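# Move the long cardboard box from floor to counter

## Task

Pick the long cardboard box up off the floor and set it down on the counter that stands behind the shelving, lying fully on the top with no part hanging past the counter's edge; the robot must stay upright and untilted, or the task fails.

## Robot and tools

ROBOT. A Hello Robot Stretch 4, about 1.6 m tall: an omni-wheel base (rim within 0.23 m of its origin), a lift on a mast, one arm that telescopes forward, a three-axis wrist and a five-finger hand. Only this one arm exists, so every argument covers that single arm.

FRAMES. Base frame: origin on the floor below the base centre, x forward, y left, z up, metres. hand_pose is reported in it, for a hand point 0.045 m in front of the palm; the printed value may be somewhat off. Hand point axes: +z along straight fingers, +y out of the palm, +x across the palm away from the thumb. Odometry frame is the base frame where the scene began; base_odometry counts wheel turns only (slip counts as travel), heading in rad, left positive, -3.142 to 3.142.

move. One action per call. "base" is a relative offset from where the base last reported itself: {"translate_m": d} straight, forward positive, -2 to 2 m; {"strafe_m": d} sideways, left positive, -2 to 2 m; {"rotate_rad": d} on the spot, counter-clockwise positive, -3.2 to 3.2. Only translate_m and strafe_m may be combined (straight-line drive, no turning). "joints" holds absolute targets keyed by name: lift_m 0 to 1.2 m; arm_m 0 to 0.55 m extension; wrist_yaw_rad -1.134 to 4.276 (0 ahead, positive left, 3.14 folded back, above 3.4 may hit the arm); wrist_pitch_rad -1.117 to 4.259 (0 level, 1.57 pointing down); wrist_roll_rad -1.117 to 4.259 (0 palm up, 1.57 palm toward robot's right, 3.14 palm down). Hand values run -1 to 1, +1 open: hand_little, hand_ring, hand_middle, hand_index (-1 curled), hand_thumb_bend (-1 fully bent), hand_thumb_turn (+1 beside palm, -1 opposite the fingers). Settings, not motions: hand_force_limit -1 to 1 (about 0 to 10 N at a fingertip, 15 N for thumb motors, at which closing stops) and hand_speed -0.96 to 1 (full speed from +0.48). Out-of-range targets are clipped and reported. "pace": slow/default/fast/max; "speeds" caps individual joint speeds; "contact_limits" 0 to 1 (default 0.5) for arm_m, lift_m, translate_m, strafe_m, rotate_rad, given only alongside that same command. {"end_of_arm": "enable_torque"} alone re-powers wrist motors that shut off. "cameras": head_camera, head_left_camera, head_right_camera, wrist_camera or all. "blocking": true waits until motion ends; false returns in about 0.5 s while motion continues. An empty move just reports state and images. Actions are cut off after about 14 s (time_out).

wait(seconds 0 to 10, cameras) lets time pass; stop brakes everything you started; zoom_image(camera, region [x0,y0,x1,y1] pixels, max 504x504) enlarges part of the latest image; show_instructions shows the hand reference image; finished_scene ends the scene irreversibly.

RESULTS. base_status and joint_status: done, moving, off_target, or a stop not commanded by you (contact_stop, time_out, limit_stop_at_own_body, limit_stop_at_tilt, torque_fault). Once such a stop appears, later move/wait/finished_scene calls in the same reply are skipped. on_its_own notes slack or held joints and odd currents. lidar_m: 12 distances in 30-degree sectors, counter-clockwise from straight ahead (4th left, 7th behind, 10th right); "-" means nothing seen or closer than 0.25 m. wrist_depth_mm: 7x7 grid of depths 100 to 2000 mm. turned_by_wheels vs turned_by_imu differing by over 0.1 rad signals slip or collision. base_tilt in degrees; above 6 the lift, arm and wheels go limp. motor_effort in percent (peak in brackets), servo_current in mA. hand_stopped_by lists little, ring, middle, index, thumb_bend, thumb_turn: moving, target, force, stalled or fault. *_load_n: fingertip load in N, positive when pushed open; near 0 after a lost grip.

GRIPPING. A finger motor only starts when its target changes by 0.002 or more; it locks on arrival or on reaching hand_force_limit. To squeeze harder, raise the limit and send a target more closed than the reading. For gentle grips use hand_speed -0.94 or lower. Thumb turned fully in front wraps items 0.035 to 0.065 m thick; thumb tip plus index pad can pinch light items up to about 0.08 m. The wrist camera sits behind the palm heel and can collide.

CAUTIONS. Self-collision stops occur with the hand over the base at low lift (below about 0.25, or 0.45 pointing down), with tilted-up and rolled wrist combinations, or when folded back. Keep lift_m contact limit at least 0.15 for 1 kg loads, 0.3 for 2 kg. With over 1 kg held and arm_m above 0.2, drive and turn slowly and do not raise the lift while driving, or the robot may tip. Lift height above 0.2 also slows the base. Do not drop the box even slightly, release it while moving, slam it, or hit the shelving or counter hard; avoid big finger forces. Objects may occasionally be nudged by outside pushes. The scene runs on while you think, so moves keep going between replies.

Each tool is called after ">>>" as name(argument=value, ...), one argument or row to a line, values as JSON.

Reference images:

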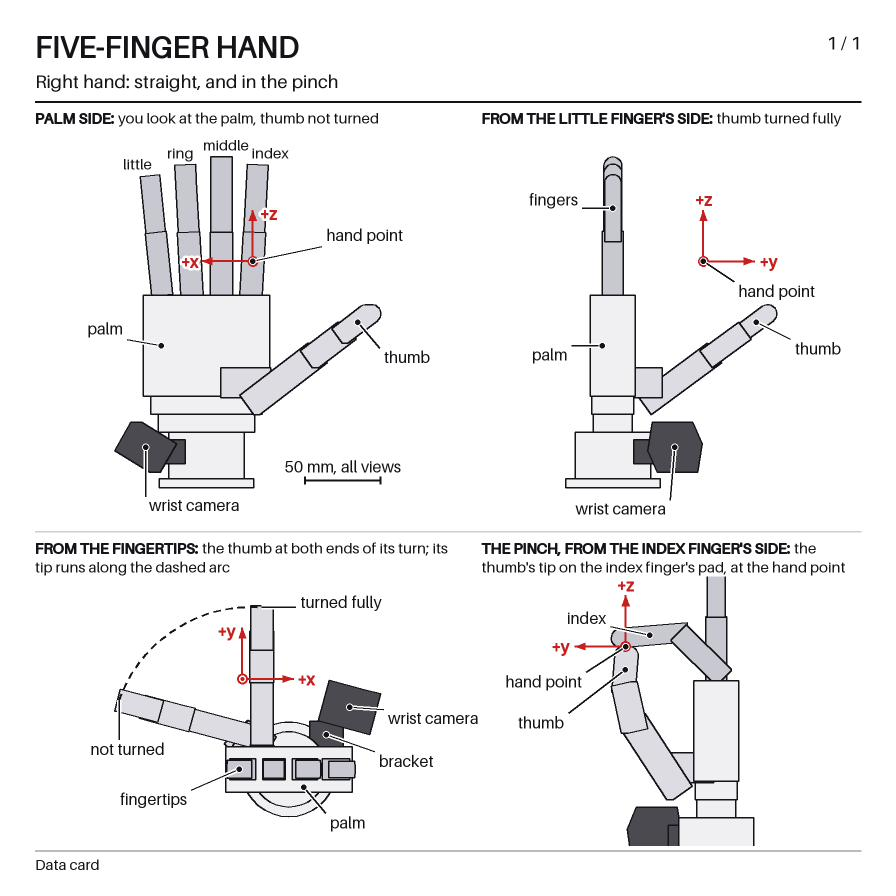

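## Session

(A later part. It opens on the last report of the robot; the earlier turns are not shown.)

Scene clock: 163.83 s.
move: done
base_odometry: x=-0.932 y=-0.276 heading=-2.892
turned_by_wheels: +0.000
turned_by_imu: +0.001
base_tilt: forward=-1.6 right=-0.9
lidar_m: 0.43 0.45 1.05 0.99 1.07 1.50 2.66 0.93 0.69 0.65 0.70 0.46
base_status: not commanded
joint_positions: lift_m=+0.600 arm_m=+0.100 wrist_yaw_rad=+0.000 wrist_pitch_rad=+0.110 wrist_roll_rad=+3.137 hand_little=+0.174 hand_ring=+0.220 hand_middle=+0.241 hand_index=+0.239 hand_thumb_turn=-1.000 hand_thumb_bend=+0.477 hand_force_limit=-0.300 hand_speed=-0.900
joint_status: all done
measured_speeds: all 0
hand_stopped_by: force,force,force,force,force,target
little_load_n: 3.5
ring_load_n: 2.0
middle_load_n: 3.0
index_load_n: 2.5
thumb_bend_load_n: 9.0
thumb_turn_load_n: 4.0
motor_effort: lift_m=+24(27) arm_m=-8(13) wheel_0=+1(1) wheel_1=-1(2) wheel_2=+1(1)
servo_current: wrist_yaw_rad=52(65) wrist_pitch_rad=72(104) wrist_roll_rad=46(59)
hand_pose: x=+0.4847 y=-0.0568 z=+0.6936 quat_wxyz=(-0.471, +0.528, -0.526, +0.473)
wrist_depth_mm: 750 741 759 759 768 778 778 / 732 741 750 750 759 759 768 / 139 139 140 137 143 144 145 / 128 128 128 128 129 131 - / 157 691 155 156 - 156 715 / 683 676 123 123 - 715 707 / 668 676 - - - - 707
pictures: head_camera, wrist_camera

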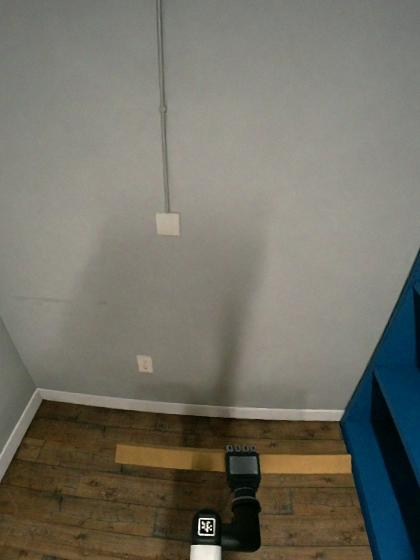

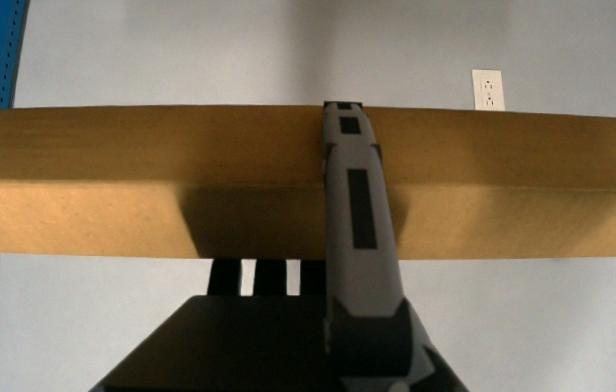

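>>> move(
  joints={"wrist_roll_rad": 1.57, "wrist_pitch_rad": 0.0},
  speeds={"wrist_roll_rad": 0.5, "wrist_pitch_rad": 0.2},
  cameras=["wrist_camera", "head_camera", "head_left_camera"],
)

Scene clock: 168.07 s.
move: done
base_odometry: x=-0.932 y=-0.276 heading=-2.892
turned_by_wheels: +0.000
turned_by_imu: +0.001
base_tilt: forward=-1.5 right=-1.0
lidar_m: 0.47 1.09 1.03 1.00 1.04 1.51 2.67 0.94 0.70 0.65 0.71 0.45
base_status: not commanded
joint_positions: lift_m=+0.600 arm_m=+0.100 wrist_yaw_rad=+0.000 wrist_pitch_rad=+0.010 wrist_roll_rad=+1.573 hand_little=+0.174 hand_ring=+0.220 hand_middle=+0.241 hand_index=+0.239 hand_thumb_turn=-1.000 hand_thumb_bend=+0.477 hand_force_limit=-0.300 hand_speed=-0.900
joint_status: all done
measured_speeds: all 0
hand_stopped_by: force,force,force,force,force,target
little_load_n: 3.5
ring_load_n: 2.0
middle_load_n: 3.0
index_load_n: 3.0
thumb_bend_load_n: 8.5
thumb_turn_load_n: 4.5
motor_effort: lift_m=+24(25) arm_m=-8(8) wheel_0=+1(1) wheel_1=-1(2) wheel_2=+1(1)
servo_current: wrist_yaw_rad=59(72) wrist_pitch_rad=59(98) wrist_roll_rad=33(91)
hand_pose: x=+0.4923 y=-0.1475 z=+0.7445 quat_wxyz=(-0.001, +0.711, -0.001, +0.703)
wrist_depth_mm: 668 676 676 691 691 707 707 / 676 683 691 691 699 707 715 / 138 139 140 137 143 144 146 / 128 128 128 129 130 131 - / 157 699 156 155 - 157 741 / 707 707 123 123 - 741 750 / 707 715 - - - - 759
pictures: head_camera, head_left_camera, wrist_camera

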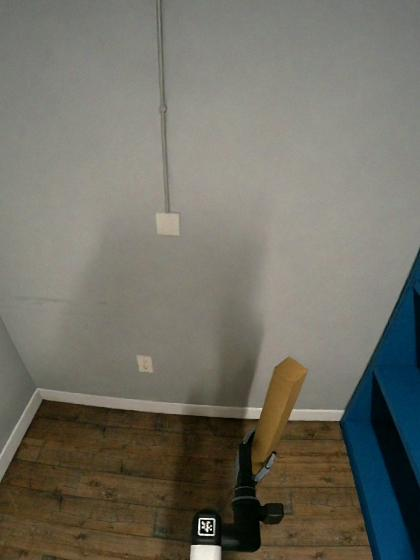

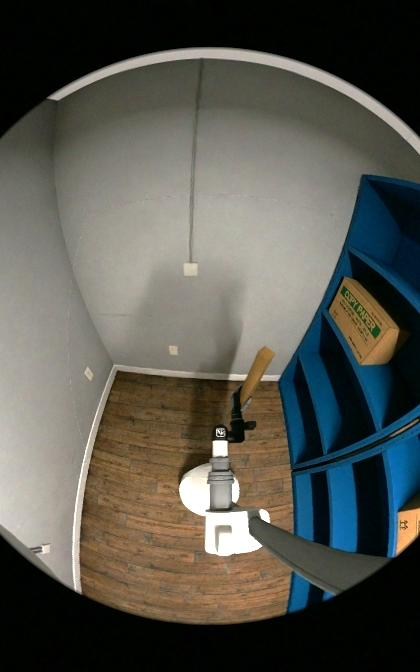

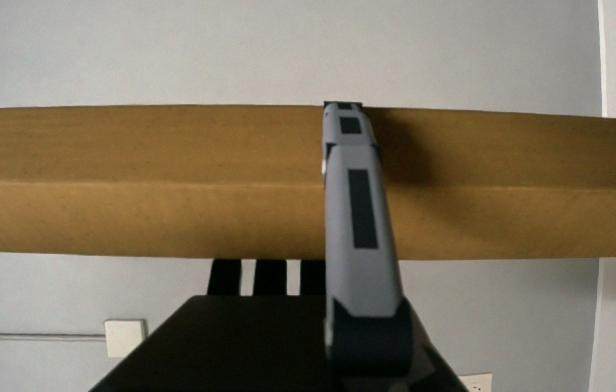

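>>> move(
  joints={"wrist_yaw_rad": 2.9, "arm_m": 0.0},
  speeds={"wrist_yaw_rad": 0.7},
  cameras=["wrist_camera", "head_camera", "head_left_camera", "head_right_camera"],
)

Scene clock: 202.10 s.
move: done
base_odometry: x=-0.932 y=-0.276 heading=-2.892
turned_by_wheels: +0.000
turned_by_imu: +0.001
base_tilt: forward=-1.5 right=-1.0
lidar_m: 1.01 1.08 1.05 1.00 1.06 1.51 2.67 0.93 0.69 0.65 0.71 0.99
base_status: not commanded
joint_positions: lift_m=+0.600 arm_m=+0.000 wrist_yaw_rad=+2.899 wrist_pitch_rad=+0.010 wrist_roll_rad=+1.573 hand_little=+0.174 hand_ring=+0.220 hand_middle=+0.241 hand_index=+0.239 hand_thumb_turn=-1.000 hand_thumb_bend=+0.477 hand_force_limit=-0.300 hand_speed=-0.900
joint_status: all done
measured_speeds: all 0
hand_stopped_by: force,force,force,force,force,target
little_load_n: 3.5
ring_load_n: 2.0
middle_load_n: 3.0
index_load_n: 3.0
thumb_bend_load_n: 8.5
thumb_turn_load_n: 4.5
motor_effort: lift_m=+24(24) arm_m=-8(12) wheel_0=+1(1) wheel_1=-1(2) wheel_2=+1(1)
servo_current: wrist_yaw_rad=39(98) wrist_pitch_rad=72(78) wrist_roll_rad=52(65)
hand_pose: x=-0.0079 y=+0.1964 z=+0.7446 quat_wxyz=(-0.698, +0.087, +0.705, +0.084)
wrist_depth_mm: - - - - - 1205 991 / - - - - - 1366 1008 / 139 139 140 137 142 144 146 / 128 128 128 129 130 131 - / 157 - 156 156 - 151 960 / - - 123 123 - 1182 1042 / - - - - - - 1042
pictures: head_camera, head_left_camera, head_right_camera, wrist_camera

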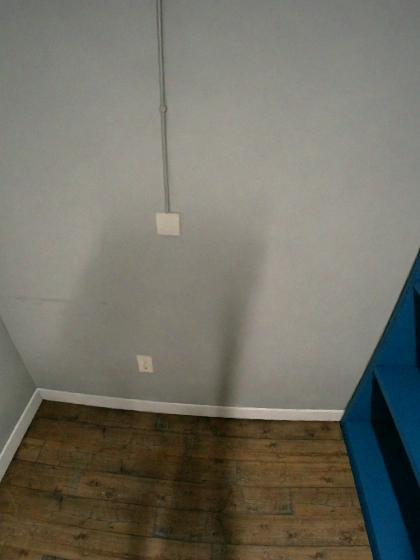

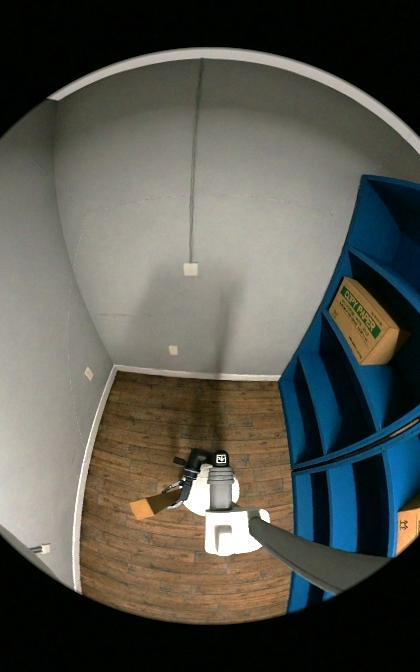

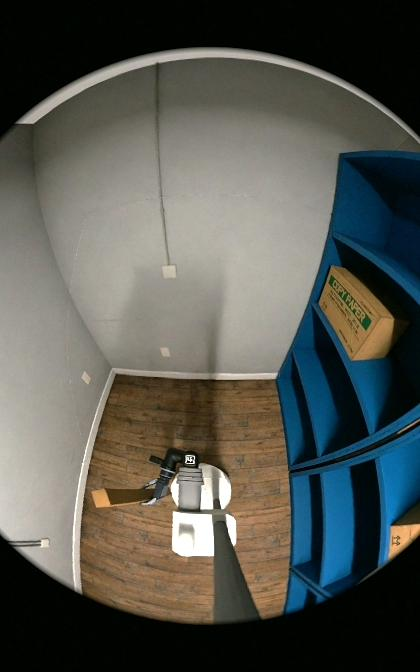

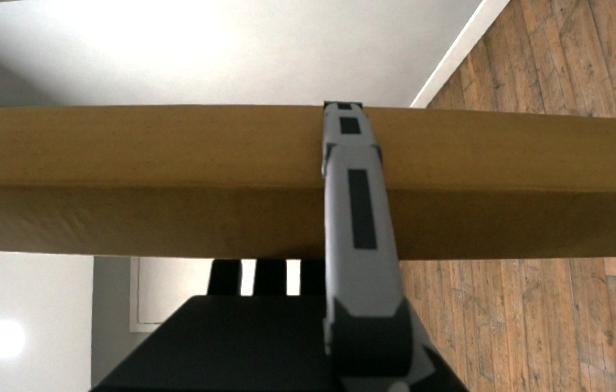

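>>> move(
  joints={"wrist_yaw_rad": 3.05},
  speeds={"wrist_yaw_rad": 0.3},
  cameras=["head_left_camera", "head_right_camera"],
)

Scene clock: 204.00 s.
move: done
base_odometry: x=-0.932 y=-0.276 heading=-2.892
turned_by_wheels: +0.000
turned_by_imu: +0.000
base_tilt: forward=-1.5 right=-1.1
lidar_m: 1.00 1.08 1.03 0.99 1.06 1.52 2.68 0.91 0.69 0.66 0.69 1.00
base_status: not commanded
joint_positions: lift_m=+0.600 arm_m=+0.000 wrist_yaw_rad=+3.049 wrist_pitch_rad=+0.010 wrist_roll_rad=+1.573 hand_little=+0.174 hand_ring=+0.220 hand_middle=+0.241 hand_index=+0.239 hand_thumb_turn=-1.000 hand_thumb_bend=+0.477 hand_force_limit=-0.300 hand_speed=-0.900
joint_status: all done
measured_speeds: all 0
hand_stopped_by: force,force,force,force,force,target
little_load_n: 3.5
ring_load_n: 2.0
middle_load_n: 3.0
index_load_n: 3.0
thumb_bend_load_n: 8.5
thumb_turn_load_n: 4.5
motor_effort: lift_m=+24(24) arm_m=-8(8) wheel_0=+1(1) wheel_1=-1(2) wheel_2=+1(1)
servo_current: wrist_yaw_rad=26(59) wrist_pitch_rad=52(78) wrist_roll_rad=39(59)
hand_pose: x=-0.0353 y=+0.1674 z=+0.7446 quat_wxyz=(-0.703, +0.034, +0.710, +0.032)
wrist_depth_mm: - - - - - 1336 1008 / - - - - - 1366 1008 / 139 139 140 137 143 144 146 / 128 128 128 129 130 131 - / 157 - 156 156 - 151 946 / - - 123 123 - 1182 1060 / - - - - - - 1042

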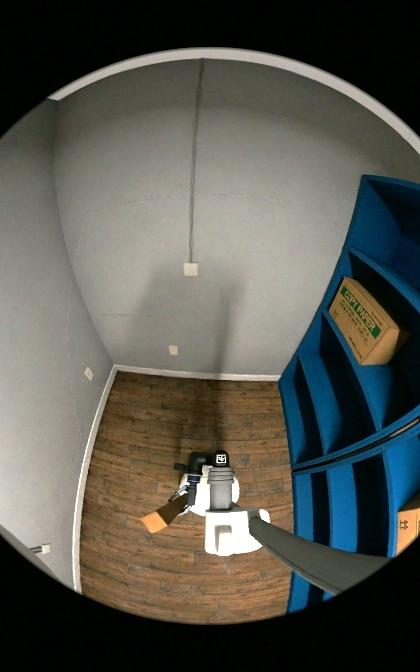

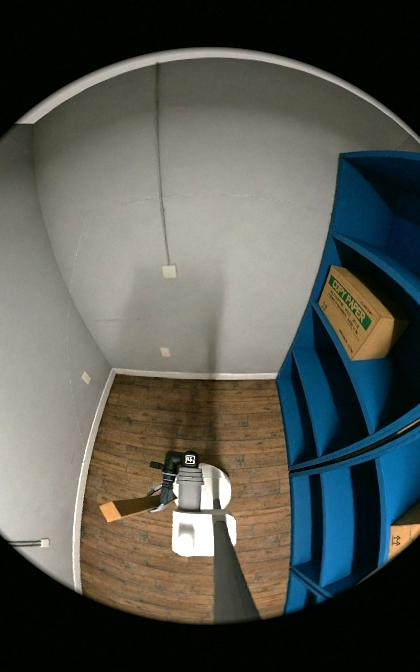

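>>> move(
  base={"rotate_rad": -0.028},
)

>>> move(
  base={"translate_m": -1.95, "strafe_m": -0.21},
  contact_limits={"translate_m": 0.3},
)

>>> move(
  base={"translate_m": -0.346, "strafe_m": -0.04},
  contact_limits={"translate_m": 0.3},
  cameras=["head_left_camera", "wrist_camera"],
)

Scene clock: 206.90 s.
move: done
base_odometry: x=-0.932 y=-0.276 heading=-2.920
turned_by_wheels: -0.028
turned_by_imu: -0.025
base_tilt: forward=-1.4 right=-1.0
lidar_m: 1.02 1.07 1.05 1.00 1.05 1.46 2.68 0.98 0.70 0.66 0.68 0.94
base_status: done
joint_positions: lift_m=+0.600 arm_m=+0.000 wrist_yaw_rad=+3.049 wrist_pitch_rad=+0.010 wrist_roll_rad=+1.573 hand_little=+0.174 hand_ring=+0.220 hand_middle=+0.241 hand_index=+0.239 hand_thumb_turn=-1.000 hand_thumb_bend=+0.477 hand_force_limit=-0.300 hand_speed=-0.900
joint_status: not commanded
measured_speeds: all 0
hand_stopped_by: force,force,force,force,force,target
little_load_n: 3.0
ring_load_n: 2.0
middle_load_n: 3.0
index_load_n: 2.5
thumb_bend_load_n: 8.5
thumb_turn_load_n: 4.5
motor_effort: lift_m=+24(25) arm_m=-8(8) wheel_0=+1(4) wheel_1=+1(5) wheel_2=+2(5)
servo_current: wrist_yaw_rad=46(59) wrist_pitch_rad=65(78) wrist_roll_rad=39(52)
hand_pose: x=-0.0353 y=+0.1674 z=+0.7446 quat_wxyz=(-0.703, +0.034, +0.710, +0.032)
wrist_depth_mm: - - - - - 1336 1008 / - - - - - 1397 1008 / 139 139 140 137 143 144 146 / 128 128 128 129 130 131 - / 157 - 156 156 - 151 946 / - - 123 123 - 1205 1060 / - - - - - - 1060
pictures: none

Scene clock: 214.93 s.
move: done
base_odometry: x=+0.924 y=+0.357 heading=-2.920
turned_by_wheels: +0.000
turned_by_imu: +0.001
base_tilt: forward=-1.5 right=-0.8
lidar_m: 1.84 1.73 1.27 1.21 1.08 0.76 0.74 0.80 1.10 0.61 0.46 0.66
base_status: done
joint_positions: lift_m=+0.600 arm_m=+0.000 wrist_yaw_rad=+3.049 wrist_pitch_rad=+0.010 wrist_roll_rad=+1.573 hand_little=+0.174 hand_ring=+0.220 hand_middle=+0.241 hand_index=+0.239 hand_thumb_turn=-1.000 hand_thumb_bend=+0.477 hand_force_limit=-0.300 hand_speed=-0.900
joint_status: not commanded
measured_speeds: all 0
hand_stopped_by: force,force,force,force,force,target
little_load_n: 3.5
ring_load_n: 2.0
middle_load_n: 3.0
index_load_n: 3.0
thumb_bend_load_n: 8.5
thumb_turn_load_n: 4.5
motor_effort: lift_m=+24(25) arm_m=-8(8) wheel_0=+0(5) wheel_1=+0(8) wheel_2=-1(11)
servo_current: wrist_yaw_rad=46(65) wrist_pitch_rad=72(85) wrist_roll_rad=39(59)
contact_limits: translate_m 0.3
hand_pose: x=-0.0354 y=+0.1673 z=+0.7446 quat_wxyz=(-0.703, +0.034, +0.710, +0.032)
wrist_depth_mm: - - - - - - 931 / - - - - - - 931 / 138 139 140 137 143 144 146 / 128 128 128 129 130 131 - / 150 150 149 156 - 150 904 / 854 842 113 123 - - 891 / - - - - - - 891
pictures: none

Scene clock: 217.57 s.
move: done
base_odometry: x=+1.253 y=+0.473 heading=-2.920
turned_by_wheels: +0.000
turned_by_imu: +0.000
base_tilt: forward=-1.5 right=-1.2
lidar_m: 1.74 1.81 1.31 1.25 0.58 0.42 0.38 0.41 0.61 1.48 0.69 0.64
base_status: done
joint_positions: lift_m=+0.600 arm_m=+0.000 wrist_yaw_rad=+3.049 wrist_pitch_rad=+0.010 wrist_roll_rad=+1.573 hand_little=+0.174 hand_ring=+0.220 hand_middle=+0.241 hand_index=+0.239 hand_thumb_turn=-1.000 hand_thumb_bend=+0.477 hand_force_limit=-0.300 hand_speed=-0.900
joint_status: not commanded
measured_speeds: all 0
hand_stopped_by: force,force,force,force,force,target
little_load_n: 3.5
ring_load_n: 2.0
middle_load_n: 3.0
index_load_n: 3.0
thumb_bend_load_n: 8.5
thumb_turn_load_n: 4.5
motor_effort: lift_m=+24(25) arm_m=-8(8) wheel_0=+1(5) wheel_1=-1(8) wheel_2=-2(9)
servo_current: wrist_yaw_rad=26(59) wrist_pitch_rad=52(78) wrist_roll_rad=39(59)
contact_limits: translate_m 0.3
hand_pose: x=-0.0354 y=+0.1673 z=+0.7446 quat_wxyz=(-0.703, +0.034, +0.710, +0.032)
wrist_depth_mm: - - - - - - - / - - - - - - - / 139 139 140 137 143 144 146 / 128 128 128 129 130 132 - / 150 150 150 156 - 151 - / - - 113 123 - - - / 521 521 - - - - -

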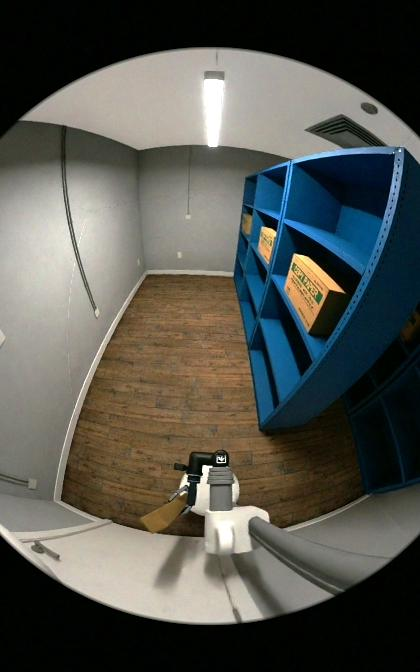

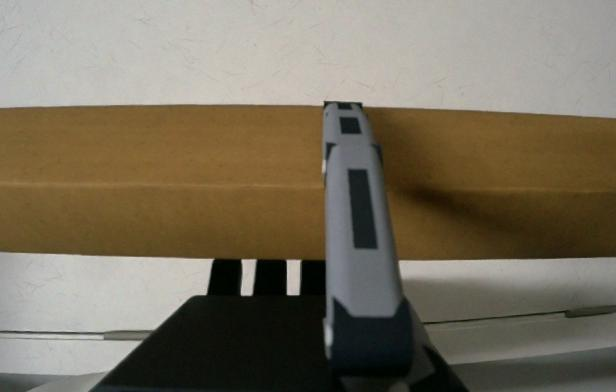

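>>> move(
  base={"strafe_m": -1.25},
  contact_limits={"strafe_m": 0.3},
)

>>> move(
  base={"translate_m": 0.5},
  contact_limits={"translate_m": 0.2},
  cameras=["head_camera", "head_left_camera"],
)

Scene clock: 223.93 s.
move: done
base_odometry: x=+0.978 y=+1.692 heading=-2.920
turned_by_wheels: +0.000
turned_by_imu: +0.003
base_tilt: forward=-1.5 right=-1.0
lidar_m: 1.02 0.57 0.67 1.64 0.63 0.45 0.39 0.35 0.25 0.25 0.26 0.36
base_status: done
joint_positions: lift_m=+0.600 arm_m=+0.000 wrist_yaw_rad=+3.049 wrist_pitch_rad=+0.010 wrist_roll_rad=+1.573 hand_little=+0.174 hand_ring=+0.220 hand_middle=+0.241 hand_index=+0.239 hand_thumb_turn=-1.000 hand_thumb_bend=+0.477 hand_force_limit=-0.300 hand_speed=-0.900
joint_status: not commanded
measured_speeds: all 0
hand_stopped_by: force,force,force,force,force,target
little_load_n: 3.0
ring_load_n: 2.0
middle_load_n: 3.0
index_load_n: 3.0
thumb_bend_load_n: 8.5
thumb_turn_load_n: 4.0
motor_effort: lift_m=+23(24) arm_m=-8(8) wheel_0=+0(9) wheel_1=+1(10) wheel_2=-1(5)
servo_current: wrist_yaw_rad=46(65) wrist_pitch_rad=59(85) wrist_roll_rad=39(59)
contact_limits: strafe_m 0.3
hand_pose: x=-0.0355 y=+0.1672 z=+0.7448 quat_wxyz=(-0.703, +0.034, +0.710, +0.032)
wrist_depth_mm: - - - - - - - / - - - - - - - / 138 139 140 137 143 144 146 / 128 128 128 129 130 132 - / 150 150 150 156 - 151 - / - - 113 123 - - - / - - - - - - -
pictures: none

Scene clock: 227.10 s.
move: done
base_odometry: x=+0.490 y=+1.582 heading=-2.919
turned_by_wheels: +0.000
turned_by_imu: +0.001
base_tilt: forward=-1.5 right=-1.0
lidar_m: 1.07 0.46 0.33 0.29 1.29 0.96 0.92 0.38 0.27 0.25 0.26 0.35
base_status: done
joint_positions: lift_m=+0.600 arm_m=+0.000 wrist_yaw_rad=+3.049 wrist_pitch_rad=+0.010 wrist_roll_rad=+1.573 hand_little=+0.174 hand_ring=+0.220 hand_middle=+0.241 hand_index=+0.239 hand_thumb_turn=-1.000 hand_thumb_bend=+0.477 hand_force_limit=-0.300 hand_speed=-0.900
joint_status: not commanded
measured_speeds: all 0
hand_stopped_by: force,force,force,force,force,target
little_load_n: 3.0
ring_load_n: 2.0
middle_load_n: 3.0
index_load_n: 3.0
thumb_bend_load_n: 8.5
thumb_turn_load_n: 4.5
motor_effort: lift_m=+23(24) arm_m=-8(8) wheel_0=+1(7) wheel_1=+1(9) wheel_2=+1(13)
servo_current: wrist_yaw_rad=26(52) wrist_pitch_rad=65(78) wrist_roll_rad=33(59)
contact_limits: translate_m 0.2
hand_pose: x=-0.0355 y=+0.1672 z=+0.7448 quat_wxyz=(-0.703, +0.034, +0.710, +0.032)
wrist_depth_mm: - - - - - 1098 1008 / - - - - - 1098 976 / 138 139 140 137 143 144 146 / 128 128 128 129 130 131 - / 150 150 149 156 - 151 946 / - - 113 124 - - 991 / - - - - - - -

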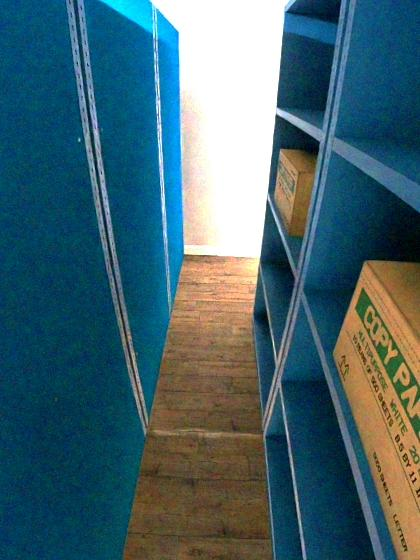

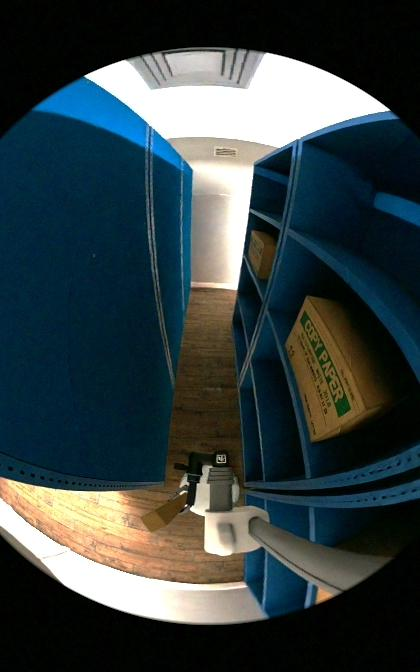

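>>> move(
  base={"translate_m": 1.2},
  contact_limits={"translate_m": 0.2},
)

>>> move(
  base={"translate_m": 1.1},
  contact_limits={"translate_m": 0.2},
)

>>> move(
  base={"strafe_m": -0.75},
  contact_limits={"strafe_m": 0.3},
  cameras=["head_left_camera"],
)

Scene clock: 233.67 s.
move: done
base_odometry: x=-0.680 y=+1.317 heading=-2.919
turned_by_wheels: +0.000
turned_by_imu: -0.003
base_tilt: forward=-1.5 right=-1.0
lidar_m: 1.27 0.47 0.32 0.29 0.32 0.47 1.05 0.37 0.27 0.25 0.26 0.37
base_status: done
joint_positions: lift_m=+0.600 arm_m=+0.000 wrist_yaw_rad=+3.049 wrist_pitch_rad=+0.010 wrist_roll_rad=+1.573 hand_little=+0.174 hand_ring=+0.220 hand_middle=+0.241 hand_index=+0.239 hand_thumb_turn=-1.000 hand_thumb_bend=+0.477 hand_force_limit=-0.300 hand_speed=-0.900
joint_status: not commanded
measured_speeds: all 0
hand_stopped_by: force,force,force,force,force,target
little_load_n: 3.5
ring_load_n: 2.0
middle_load_n: 3.0
index_load_n: 2.5
thumb_bend_load_n: 8.5
thumb_turn_load_n: 4.0
motor_effort: lift_m=+23(24) arm_m=-8(8) wheel_0=+0(6) wheel_1=+0(8) wheel_2=+1(12)
servo_current: wrist_yaw_rad=20(65) wrist_pitch_rad=52(72) wrist_roll_rad=46(59)
contact_limits: translate_m 0.2
hand_pose: x=-0.0355 y=+0.1672 z=+0.7448 quat_wxyz=(-0.703, +0.034, +0.710, +0.032)
wrist_depth_mm: 332 343 342 368 349 370 368 / 394 399 410 421 - - - / 139 139 140 137 143 144 146 / 128 128 128 128 130 131 - / 157 - 156 156 - 151 946 / - - 123 123 - - 1060 / - - - - - - 976
pictures: none

Scene clock: 238.83 s.
move: done
base_odometry: x=-1.753 y=+1.075 heading=-2.919
turned_by_wheels: +0.000
turned_by_imu: -0.001
base_tilt: forward=-1.7 right=-1.0
lidar_m: 0.52 0.44 0.31 0.29 0.31 0.46 1.05 0.47 0.57 1.65 0.74 0.55
base_status: done
joint_positions: lift_m=+0.600 arm_m=+0.000 wrist_yaw_rad=+3.049 wrist_pitch_rad=+0.010 wrist_roll_rad=+1.573 hand_little=+0.174 hand_ring=+0.220 hand_middle=+0.241 hand_index=+0.239 hand_thumb_turn=-1.000 hand_thumb_bend=+0.477 hand_force_limit=-0.300 hand_speed=-0.900
joint_status: not commanded
measured_speeds: all 0
hand_stopped_by: force,force,force,force,force,target
little_load_n: 3.0
ring_load_n: 2.0
middle_load_n: 3.0
index_load_n: 3.0
thumb_bend_load_n: 8.5
thumb_turn_load_n: 4.0
motor_effort: lift_m=+23(24) arm_m=-8(8) wheel_0=+0(6) wheel_1=+0(8) wheel_2=+1(11)
servo_current: wrist_yaw_rad=33(59) wrist_pitch_rad=39(72) wrist_roll_rad=39(59)
contact_limits: translate_m 0.2
hand_pose: x=-0.0355 y=+0.1672 z=+0.7448 quat_wxyz=(-0.703, +0.034, +0.710, +0.032)
wrist_depth_mm: 314 319 330 - - - - / - 492 508 492 554 559 559 / 139 139 140 137 143 144 146 / 128 128 128 129 130 131 - / 157 - 156 156 - 151 946 / - - 123 123 - 1205 1060 / 1336 1229 - - - - 976
pictures: none

Scene clock: 242.67 s.
move: done
base_odometry: x=-1.918 y=+1.806 heading=-2.919
turned_by_wheels: +0.000
turned_by_imu: +0.003
base_tilt: forward=-1.4 right=-1.0
lidar_m: 0.50 0.55 0.76 1.03 0.54 0.41 0.38 1.29 0.94 1.14 0.70 0.53
base_status: done
joint_positions: lift_m=+0.600 arm_m=+0.000 wrist_yaw_rad=+3.049 wrist_pitch_rad=+0.010 wrist_roll_rad=+1.573 hand_little=+0.174 hand_ring=+0.220 hand_middle=+0.241 hand_index=+0.239 hand_thumb_turn=-1.000 hand_thumb_bend=+0.477 hand_force_limit=-0.300 hand_speed=-0.900
joint_status: not commanded
measured_speeds: all 0
hand_stopped_by: force,force,force,force,force,target
little_load_n: 3.5
ring_load_n: 2.0
middle_load_n: 3.0
index_load_n: 3.0
thumb_bend_load_n: 8.5
thumb_turn_load_n: 4.5
motor_effort: lift_m=+23(24) arm_m=-8(8) wheel_0=-1(9) wheel_1=+1(10) wheel_2=+0(5)
servo_current: wrist_yaw_rad=7(72) wrist_pitch_rad=65(78) wrist_roll_rad=46(65)
contact_limits: strafe_m 0.3
hand_pose: x=-0.0355 y=+0.1672 z=+0.7448 quat_wxyz=(-0.703, +0.034, +0.710, +0.032)
wrist_depth_mm: 539 535 539 544 544 549 554 / 530 535 539 539 544 549 554 / 139 139 140 137 143 144 146 / 128 128 128 129 130 131 - / 157 517 156 156 - 157 535 / 517 517 123 123 - 530 991 / - - - - - - 1025

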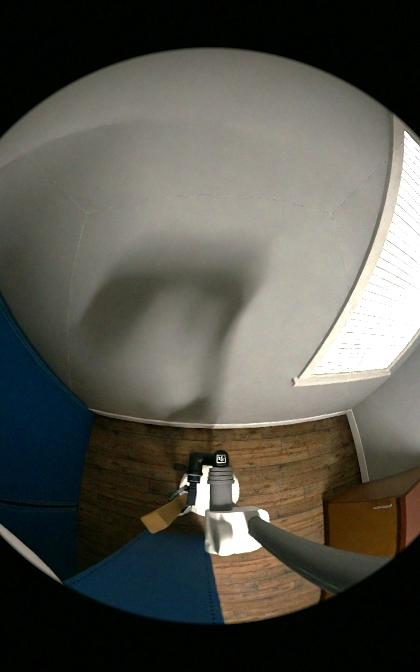

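>>> move(
  base={"rotate_rad": -1.575},
  pace="slow",
  cameras=["head_camera", "head_left_camera", "head_right_camera"],
)

Scene clock: 246.23 s.
move: done
base_odometry: x=-1.918 y=+1.806 heading=+1.789
turned_by_wheels: -1.575
turned_by_imu: -1.564
base_tilt: forward=-1.6 right=-1.2
lidar_m: 1.17 0.69 0.51 0.51 0.55 0.76 1.04 0.53 0.40 0.37 1.23 0.93
base_status: done
joint_positions: lift_m=+0.600 arm_m=+0.000 wrist_yaw_rad=+3.049 wrist_pitch_rad=+0.010 wrist_roll_rad=+1.573 hand_little=+0.174 hand_ring=+0.220 hand_middle=+0.241 hand_index=+0.239 hand_thumb_turn=-1.000 hand_thumb_bend=+0.477 hand_force_limit=-0.300 hand_speed=-0.900
joint_status: not commanded
measured_speeds: all 0
hand_stopped_by: force,force,force,force,force,target
little_load_n: 3.5
ring_load_n: 2.0
middle_load_n: 2.5
index_load_n: 3.0
thumb_bend_load_n: 8.5
thumb_turn_load_n: 4.0
motor_effort: lift_m=+23(24) arm_m=-8(8) wheel_0=+1(5) wheel_1=+2(7) wheel_2=-1(8)
servo_current: wrist_yaw_rad=52(65) wrist_pitch_rad=65(72) wrist_roll_rad=46(65)
hand_pose: x=-0.0355 y=+0.1672 z=+0.7448 quat_wxyz=(-0.703, +0.034, +0.710, +0.032)
wrist_depth_mm: 715 741 768 798 809 798 798 / 831 854 155 - - 1182 960 / 138 139 140 136 143 144 146 / 128 128 128 129 130 131 - / 150 150 149 156 - 151 946 / - - 113 123 - - 1060 / - - - - - - 1042

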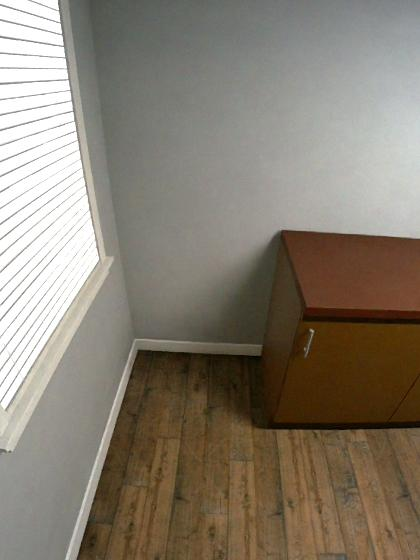

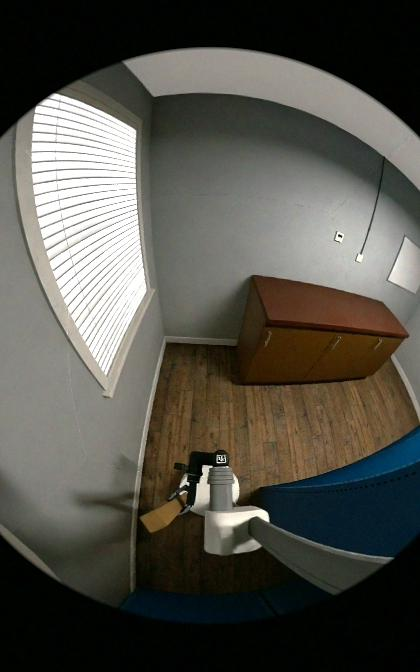

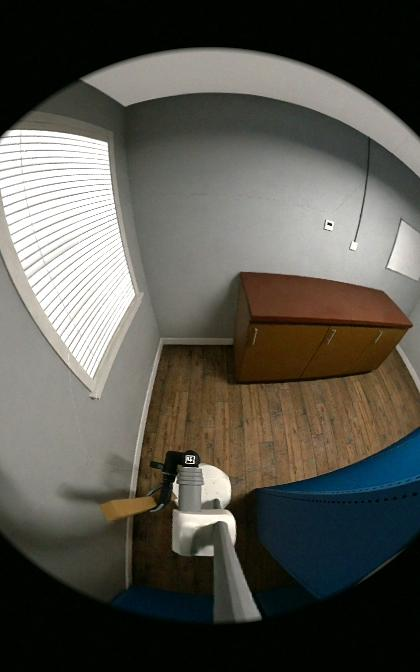

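>>> move(
  base={"translate_m": 0.4},
  contact_limits={"translate_m": 0.2},
  cameras=["head_camera", "head_right_camera"],
)

Scene clock: 252.07 s.
move: done
base_odometry: x=-2.005 y=+2.197 heading=+1.789
turned_by_wheels: +0.000
turned_by_imu: -0.001
base_tilt: forward=-1.4 right=-0.9
lidar_m: 1.08 0.67 0.49 0.46 0.50 0.77 1.43 0.57 0.58 1.63 0.69 0.58
base_status: done
joint_positions: lift_m=+0.600 arm_m=+0.000 wrist_yaw_rad=+3.049 wrist_pitch_rad=+0.010 wrist_roll_rad=+1.573 hand_little=+0.174 hand_ring=+0.220 hand_middle=+0.241 hand_index=+0.239 hand_thumb_turn=-1.000 hand_thumb_bend=+0.477 hand_force_limit=-0.300 hand_speed=-0.900
joint_status: not commanded
measured_speeds: all 0
hand_stopped_by: force,force,force,force,force,target
little_load_n: 3.5
ring_load_n: 2.0
middle_load_n: 3.0
index_load_n: 3.0
thumb_bend_load_n: 8.5
thumb_turn_load_n: 4.0
motor_effort: lift_m=+23(24) arm_m=-8(8) wheel_0=-1(6) wheel_1=-1(8) wheel_2=+2(11)
servo_current: wrist_yaw_rad=46(52) wrist_pitch_rad=46(72) wrist_roll_rad=39(59)
contact_limits: translate_m 0.2
hand_pose: x=-0.0355 y=+0.1672 z=+0.7448 quat_wxyz=(-0.703, +0.034, +0.710, +0.032)
wrist_depth_mm: 707 732 759 768 741 778 778 / 820 842 866 156 - 1160 946 / 138 139 140 137 143 144 146 / 128 128 128 129 130 131 - / 157 150 149 156 - 151 946 / - - 113 123 - 1182 1042 / - - - - - - 1042

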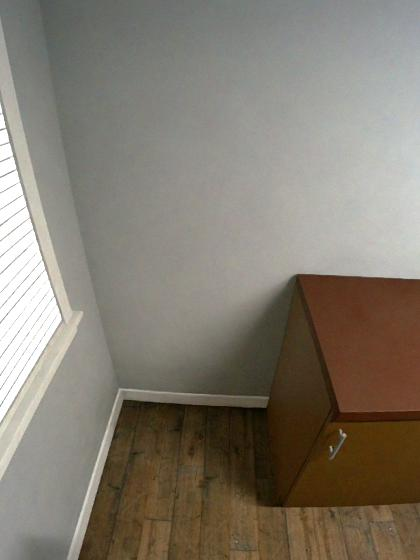

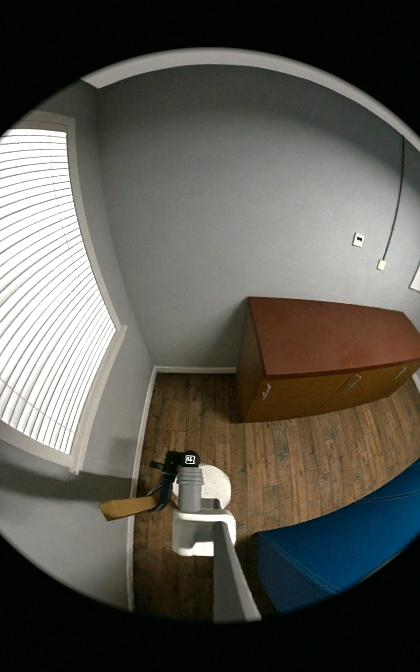

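>>> move(
  base={"strafe_m": -0.85},
  contact_limits={"strafe_m": 0.2},
  cameras=["head_camera", "head_left_camera", "head_right_camera"],
)

Scene clock: 257.83 s.
move: done
base_odometry: x=-1.175 y=+2.381 heading=+1.789
turned_by_wheels: +0.000
turned_by_imu: +0.001
base_tilt: forward=-1.5 right=-1.1
lidar_m: 0.47 0.50 0.68 1.32 0.54 0.40 0.38 0.41 0.60 1.69 0.69 0.48
base_status: done
joint_positions: lift_m=+0.600 arm_m=+0.000 wrist_yaw_rad=+3.049 wrist_pitch_rad=+0.010 wrist_roll_rad=+1.573 hand_little=+0.174 hand_ring=+0.220 hand_middle=+0.241 hand_index=+0.239 hand_thumb_turn=-1.000 hand_thumb_bend=+0.477 hand_force_limit=-0.300 hand_speed=-0.900
joint_status: not commanded
measured_speeds: all 0
hand_stopped_by: force,force,force,force,force,target
little_load_n: 3.5
ring_load_n: 2.0
middle_load_n: 3.0
index_load_n: 3.0
thumb_bend_load_n: 8.5
thumb_turn_load_n: 4.0
motor_effort: lift_m=+23(24) arm_m=-8(8) wheel_0=-1(8) wheel_1=+1(11) wheel_2=+1(5)
servo_current: wrist_yaw_rad=33(72) wrist_pitch_rad=59(78) wrist_roll_rad=39(65)
contact_limits: strafe_m 0.2
hand_pose: x=-0.0355 y=+0.1672 z=+0.7448 quat_wxyz=(-0.703, +0.034, +0.710, +0.032)
wrist_depth_mm: - 539 539 539 549 554 559 / 530 535 539 539 544 549 554 / 138 139 140 137 143 144 146 / 128 128 128 129 130 131 - / 157 521 156 156 - 157 539 / 521 521 123 123 - 535 535 / 517 517 - - - - 535

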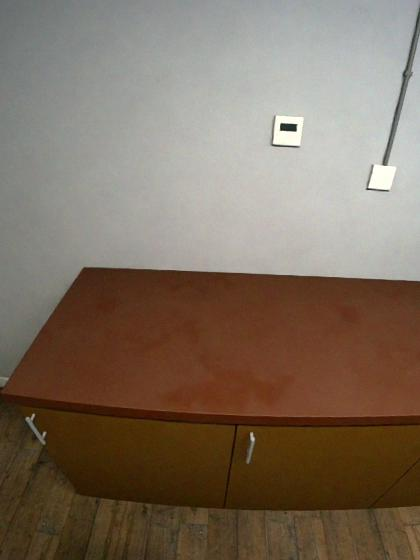

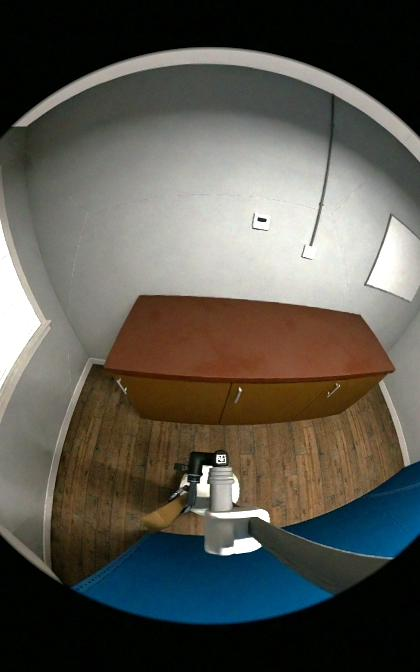

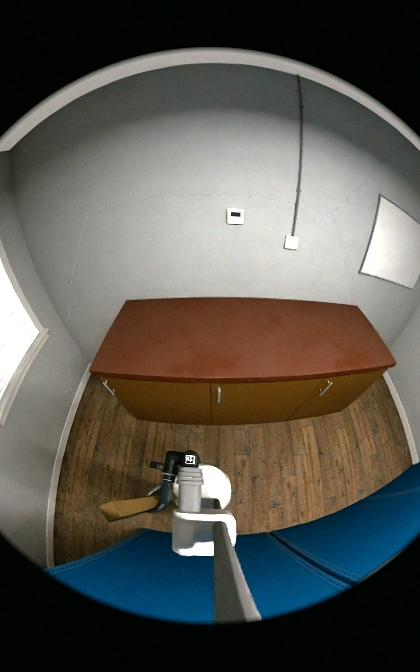

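>>> move(
  joints={"lift_m": 1.0},
  speeds={"lift_m": 0.2},
)

>>> move(
  joints={"wrist_yaw_rad": 1.7},
  speeds={"wrist_yaw_rad": 0.6},
  cameras=["head_camera", "head_left_camera", "wrist_camera"],
)

Scene clock: 264.80 s.
move: done
base_odometry: x=-1.175 y=+2.381 heading=+1.789
turned_by_wheels: +0.000
turned_by_imu: +0.001
base_tilt: forward=-1.5 right=-1.1
lidar_m: 0.45 0.50 0.69 1.30 0.59 0.40 0.38 0.41 0.60 1.72 0.67 0.50
base_status: not commanded
joint_positions: lift_m=+1.000 arm_m=+0.000 wrist_yaw_rad=+3.049 wrist_pitch_rad=+0.010 wrist_roll_rad=+1.573 hand_little=+0.174 hand_ring=+0.220 hand_middle=+0.241 hand_index=+0.239 hand_thumb_turn=-1.000 hand_thumb_bend=+0.477 hand_force_limit=-0.300 hand_speed=-0.900
joint_status: all done
measured_speeds: all 0
hand_stopped_by: force,force,force,force,force,target
little_load_n: 3.5
ring_load_n: 2.0
middle_load_n: 3.0
index_load_n: 3.0
thumb_bend_load_n: 8.5
thumb_turn_load_n: 4.0
motor_effort: lift_m=+24(28) arm_m=-8(8) wheel_0=-1(1) wheel_1=+1(1) wheel_2=+1(1)
servo_current: wrist_yaw_rad=26(59) wrist_pitch_rad=59(78) wrist_roll_rad=39(59)
contact_limits: strafe_m 0.2
hand_pose: x=-0.0355 y=+0.1672 z=+1.1448 quat_wxyz=(-0.703, +0.034, +0.710, +0.032)
wrist_depth_mm: 1708 - 544 544 554 554 559 / 535 535 539 544 544 549 554 / 138 139 140 137 143 144 146 / 128 128 128 129 130 131 - / 157 521 156 156 - 157 539 / 521 521 123 123 - 539 539 / 517 517 - - - - 535
pictures: none

Scene clock: 267.50 s.
move: done
base_odometry: x=-1.175 y=+2.381 heading=+1.789
turned_by_wheels: +0.000
turned_by_imu: +0.000
base_tilt: forward=-1.5 right=-0.9
lidar_m: 0.45 0.30 1.36 1.31 0.56 0.41 0.37 0.41 0.60 1.71 0.68 0.48
base_status: not commanded
joint_positions: lift_m=+1.000 arm_m=+0.000 wrist_yaw_rad=+1.701 wrist_pitch_rad=+0.010 wrist_roll_rad=+1.573 hand_little=+0.174 hand_ring=+0.220 hand_middle=+0.241 hand_index=+0.239 hand_thumb_turn=-1.000 hand_thumb_bend=+0.477 hand_force_limit=-0.300 hand_speed=-0.900
joint_status: all done
measured_speeds: all 0
hand_stopped_by: force,force,force,force,force,target
little_load_n: 3.0
ring_load_n: 2.0
middle_load_n: 3.0
index_load_n: 3.0
thumb_bend_load_n: 8.5
thumb_turn_load_n: 4.0
motor_effort: lift_m=+24(24) arm_m=-8(8) wheel_0=-1(1) wheel_1=+1(1) wheel_2=+1(1)
servo_current: wrist_yaw_rad=26(72) wrist_pitch_rad=52(78) wrist_roll_rad=46(59)
contact_limits: strafe_m 0.2
hand_pose: x=+0.2887 y=+0.2384 z=+1.1448 quat_wxyz=(-0.529, +0.469, +0.533, +0.464)
wrist_depth_mm: 1160 1182 1182 1182 1205 - - / 1182 1205 1205 1229 1255 - 1255 / 139 139 140 137 143 144 146 / 128 128 128 129 130 131 - / 150 150 149 156 - 151 1366 / - - 113 123 - - 1397 / - - - - - - 1464

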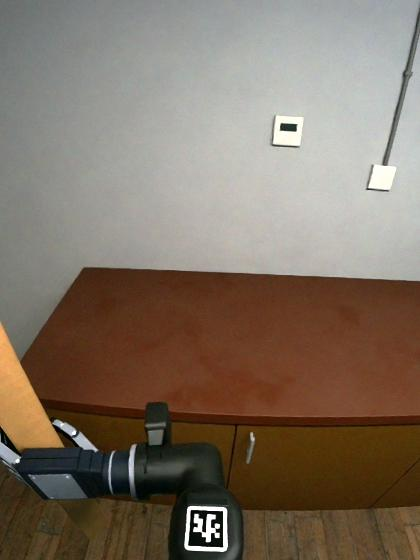

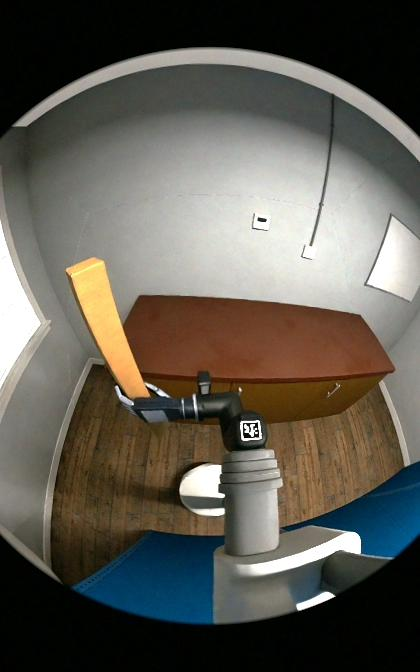

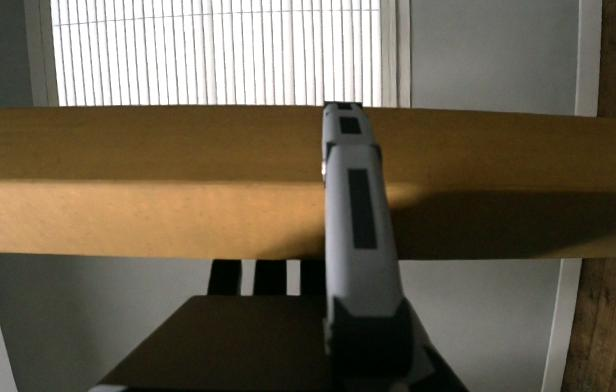

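>>> move(
  joints={"lift_m": 1.17},
  speeds={"lift_m": 0.2},
)

>>> move(
  joints={"wrist_roll_rad": 3.14},
  speeds={"wrist_roll_rad": 0.5},
)

>>> move(
  joints={"wrist_yaw_rad": 0.0},
  speeds={"wrist_yaw_rad": 0.6},
  cameras=["head_camera", "head_left_camera", "wrist_camera"],
)

Scene clock: 272.50 s.
move: done
base_odometry: x=-1.175 y=+2.381 heading=+1.789
turned_by_wheels: +0.000
turned_by_imu: +0.001
base_tilt: forward=-1.5 right=-1.3
lidar_m: 0.46 0.31 0.37 1.30 0.57 0.41 0.37 0.41 0.57 1.71 0.70 0.50
base_status: not commanded
joint_positions: lift_m=+1.170 arm_m=+0.000 wrist_yaw_rad=+1.701 wrist_pitch_rad=+0.010 wrist_roll_rad=+1.573 hand_little=+0.174 hand_ring=+0.220 hand_middle=+0.241 hand_index=+0.239 hand_thumb_turn=-1.000 hand_thumb_bend=+0.477 hand_force_limit=-0.300 hand_speed=-0.900
joint_status: all done
measured_speeds: all 0
hand_stopped_by: force,force,force,force,force,target
little_load_n: 3.5
ring_load_n: 2.0
middle_load_n: 3.0
index_load_n: 3.0
thumb_bend_load_n: 8.5
thumb_turn_load_n: 4.0
motor_effort: lift_m=+24(27) arm_m=-8(8) wheel_0=-1(1) wheel_1=+1(1) wheel_2=+1(1)
servo_current: wrist_yaw_rad=26(52) wrist_pitch_rad=52(85) wrist_roll_rad=52(59)
contact_limits: strafe_m 0.2
hand_pose: x=+0.2887 y=+0.2384 z=+1.3148 quat_wxyz=(-0.529, +0.469, +0.533, +0.464)
wrist_depth_mm: - 1182 1182 1205 1205 - - / 1205 1205 1205 1205 1229 1229 - / 139 139 140 137 143 144 146 / 128 128 128 129 130 132 - / 150 149 149 156 - 151 - / - - 113 123 - - - / - - - - - - -
pictures: none

Scene clock: 276.10 s.
move: done
base_odometry: x=-1.175 y=+2.381 heading=+1.789
turned_by_wheels: +0.000
turned_by_imu: +0.001
base_tilt: forward=-1.4 right=-1.0
lidar_m: 0.46 0.39 0.25 1.31 0.53 0.40 0.37 0.40 0.59 1.68 0.68 0.49
base_status: not commanded
joint_positions: lift_m=+1.170 arm_m=+0.000 wrist_yaw_rad=+1.701 wrist_pitch_rad=+0.010 wrist_roll_rad=+3.137 hand_little=+0.174 hand_ring=+0.220 hand_middle=+0.241 hand_index=+0.239 hand_thumb_turn=-1.000 hand_thumb_bend=+0.477 hand_force_limit=-0.300 hand_speed=-0.900
joint_status: all done
measured_speeds: all 0
hand_stopped_by: force,force,force,force,force,target
little_load_n: 3.0
ring_load_n: 2.0
middle_load_n: 3.0
index_load_n: 2.5
thumb_bend_load_n: 9.0
thumb_turn_load_n: 4.0
motor_effort: lift_m=+24(25) arm_m=-8(8) wheel_0=-1(1) wheel_1=+1(1) wheel_2=+1(2)
servo_current: wrist_yaw_rad=39(65) wrist_pitch_rad=52(78) wrist_roll_rad=39(91)
contact_limits: strafe_m 0.2
hand_pose: x=+0.1988 y=+0.2264 z=+1.2854 quat_wxyz=(-0.702, +0.709, +0.048, -0.044)
wrist_depth_mm: - - - - - - - / - 1205 1255 1308 - - - / 139 139 140 137 143 144 145 / 128 128 128 129 130 131 - / 150 1205 156 156 - 150 - / - 1205 123 123 - - - / - 1182 - - - - -
pictures: none

Scene clock: 279.40 s.
move: done
base_odometry: x=-1.175 y=+2.381 heading=+1.789
turned_by_wheels: +0.000
turned_by_imu: +0.001
base_tilt: forward=-1.4 right=-0.9
lidar_m: 0.33 0.34 0.69 1.29 0.56 0.41 0.38 0.42 0.58 1.73 0.48 0.37
base_status: not commanded
joint_positions: lift_m=+1.170 arm_m=+0.000 wrist_yaw_rad=+0.001 wrist_pitch_rad=+0.010 wrist_roll_rad=+3.137 hand_little=+0.174 hand_ring=+0.220 hand_middle=+0.241 hand_index=+0.239 hand_thumb_turn=-1.000 hand_thumb_bend=+0.477 hand_force_limit=-0.300 hand_speed=-0.900
joint_status: all done
measured_speeds: all 0
hand_stopped_by: force,force,force,force,force,target
little_load_n: 3.5
ring_load_n: 2.0
middle_load_n: 2.5
index_load_n: 2.5
thumb_bend_load_n: 8.5
thumb_turn_load_n: 4.0
motor_effort: lift_m=+24(25) arm_m=-8(8) wheel_0=-1(1) wheel_1=+1(1) wheel_2=+1(1)
servo_current: wrist_yaw_rad=39(72) wrist_pitch_rad=65(78) wrist_roll_rad=39(52)
contact_limits: strafe_m 0.2
hand_pose: x=+0.3921 y=-0.0566 z=+1.2854 quat_wxyz=(-0.497, +0.504, -0.501, +0.498)
wrist_depth_mm: 768 778 820 820 809 798 778 / 866 866 866 878 891 891 891 / 139 139 140 137 142 144 146 / 128 128 128 128 130 131 - / 157 854 156 156 - 157 878 / 854 854 123 123 - 878 866 / 854 842 - - - - 878

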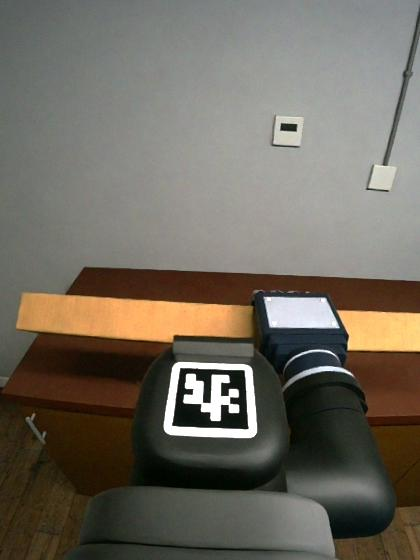

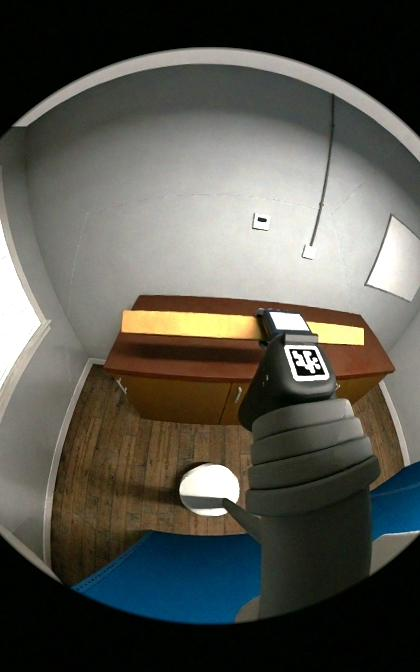

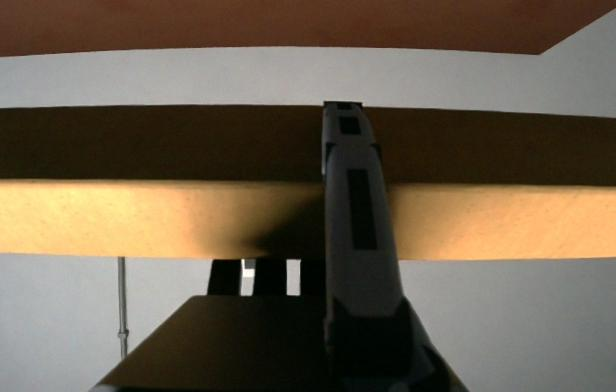

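>>> move(
  joints={"lift_m": 1.08, "arm_m": 0.38, "wrist_pitch_rad": 0.7},
  speeds={"lift_m": 0.1, "arm_m": 0.15, "wrist_pitch_rad": 0.4},
  cameras=["head_camera", "head_left_camera", "wrist_camera"],
)

Scene clock: 285.83 s.
move: done
base_odometry: x=-1.175 y=+2.381 heading=+1.789
turned_by_wheels: +0.000
turned_by_imu: +0.001
base_tilt: forward=-1.4 right=-1.0
lidar_m: 0.45 0.52 0.69 1.31 0.56 0.41 0.37 0.43 0.59 1.72 0.68 0.49
base_status: not commanded
joint_positions: lift_m=+1.080 arm_m=+0.380 wrist_yaw_rad=+0.001 wrist_pitch_rad=+0.701 wrist_roll_rad=+3.137 hand_little=+0.174 hand_ring=+0.220 hand_middle=+0.241 hand_index=+0.239 hand_thumb_turn=-1.000 hand_thumb_bend=+0.477 hand_force_limit=-0.300 hand_speed=-0.900
joint_status: all done
measured_speeds: all 0
hand_stopped_by: force,force,force,force,force,target
little_load_n: 3.5
ring_load_n: 2.0
middle_load_n: 3.0
index_load_n: 2.5
thumb_bend_load_n: 8.5
thumb_turn_load_n: 4.0
motor_effort: lift_m=+15(23) arm_m=+8(14) wheel_0=-1(1) wheel_1=+1(1) wheel_2=+1(1)
servo_current: wrist_yaw_rad=59(59) wrist_pitch_rad=46(78) wrist_roll_rad=33(52)
contact_limits: strafe_m 0.2
hand_pose: x=+0.6810 y=-0.0567 z=+1.0697 quat_wxyz=(-0.298, +0.643, -0.640, +0.298)
wrist_depth_mm: 260 259 263 258 263 260 258 / 282 285 286 287 293 291 290 / 139 139 140 137 142 144 146 / 128 128 128 129 130 131 - / 157 517 156 155 - 157 525 / 549 554 123 123 - 574 564 / 496 504 - - - - 521

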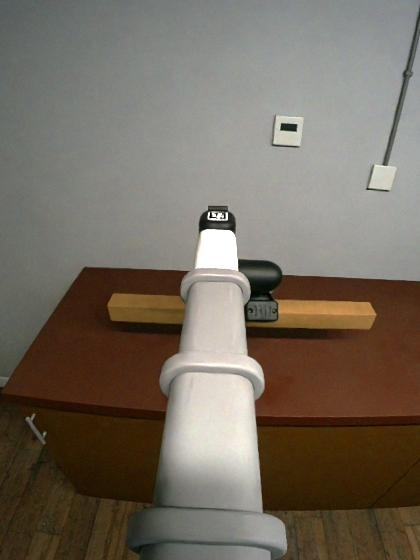

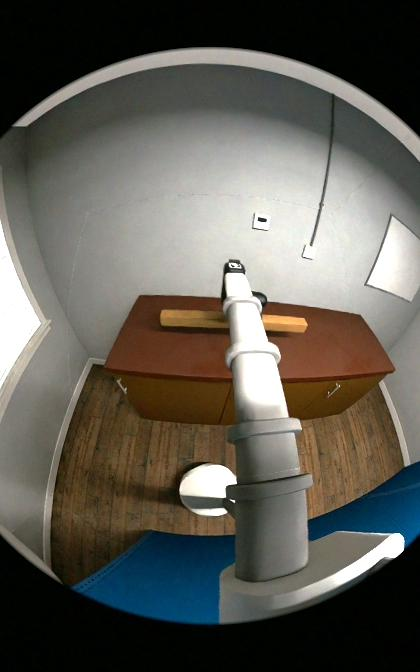

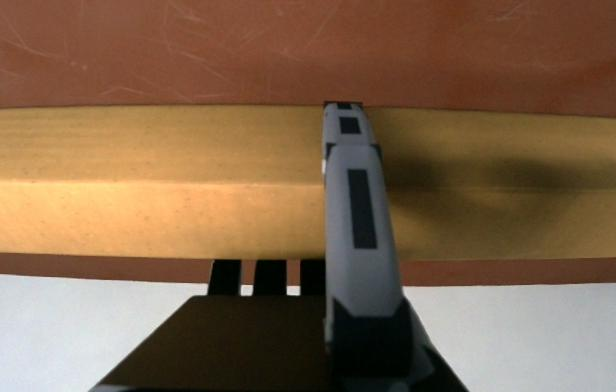

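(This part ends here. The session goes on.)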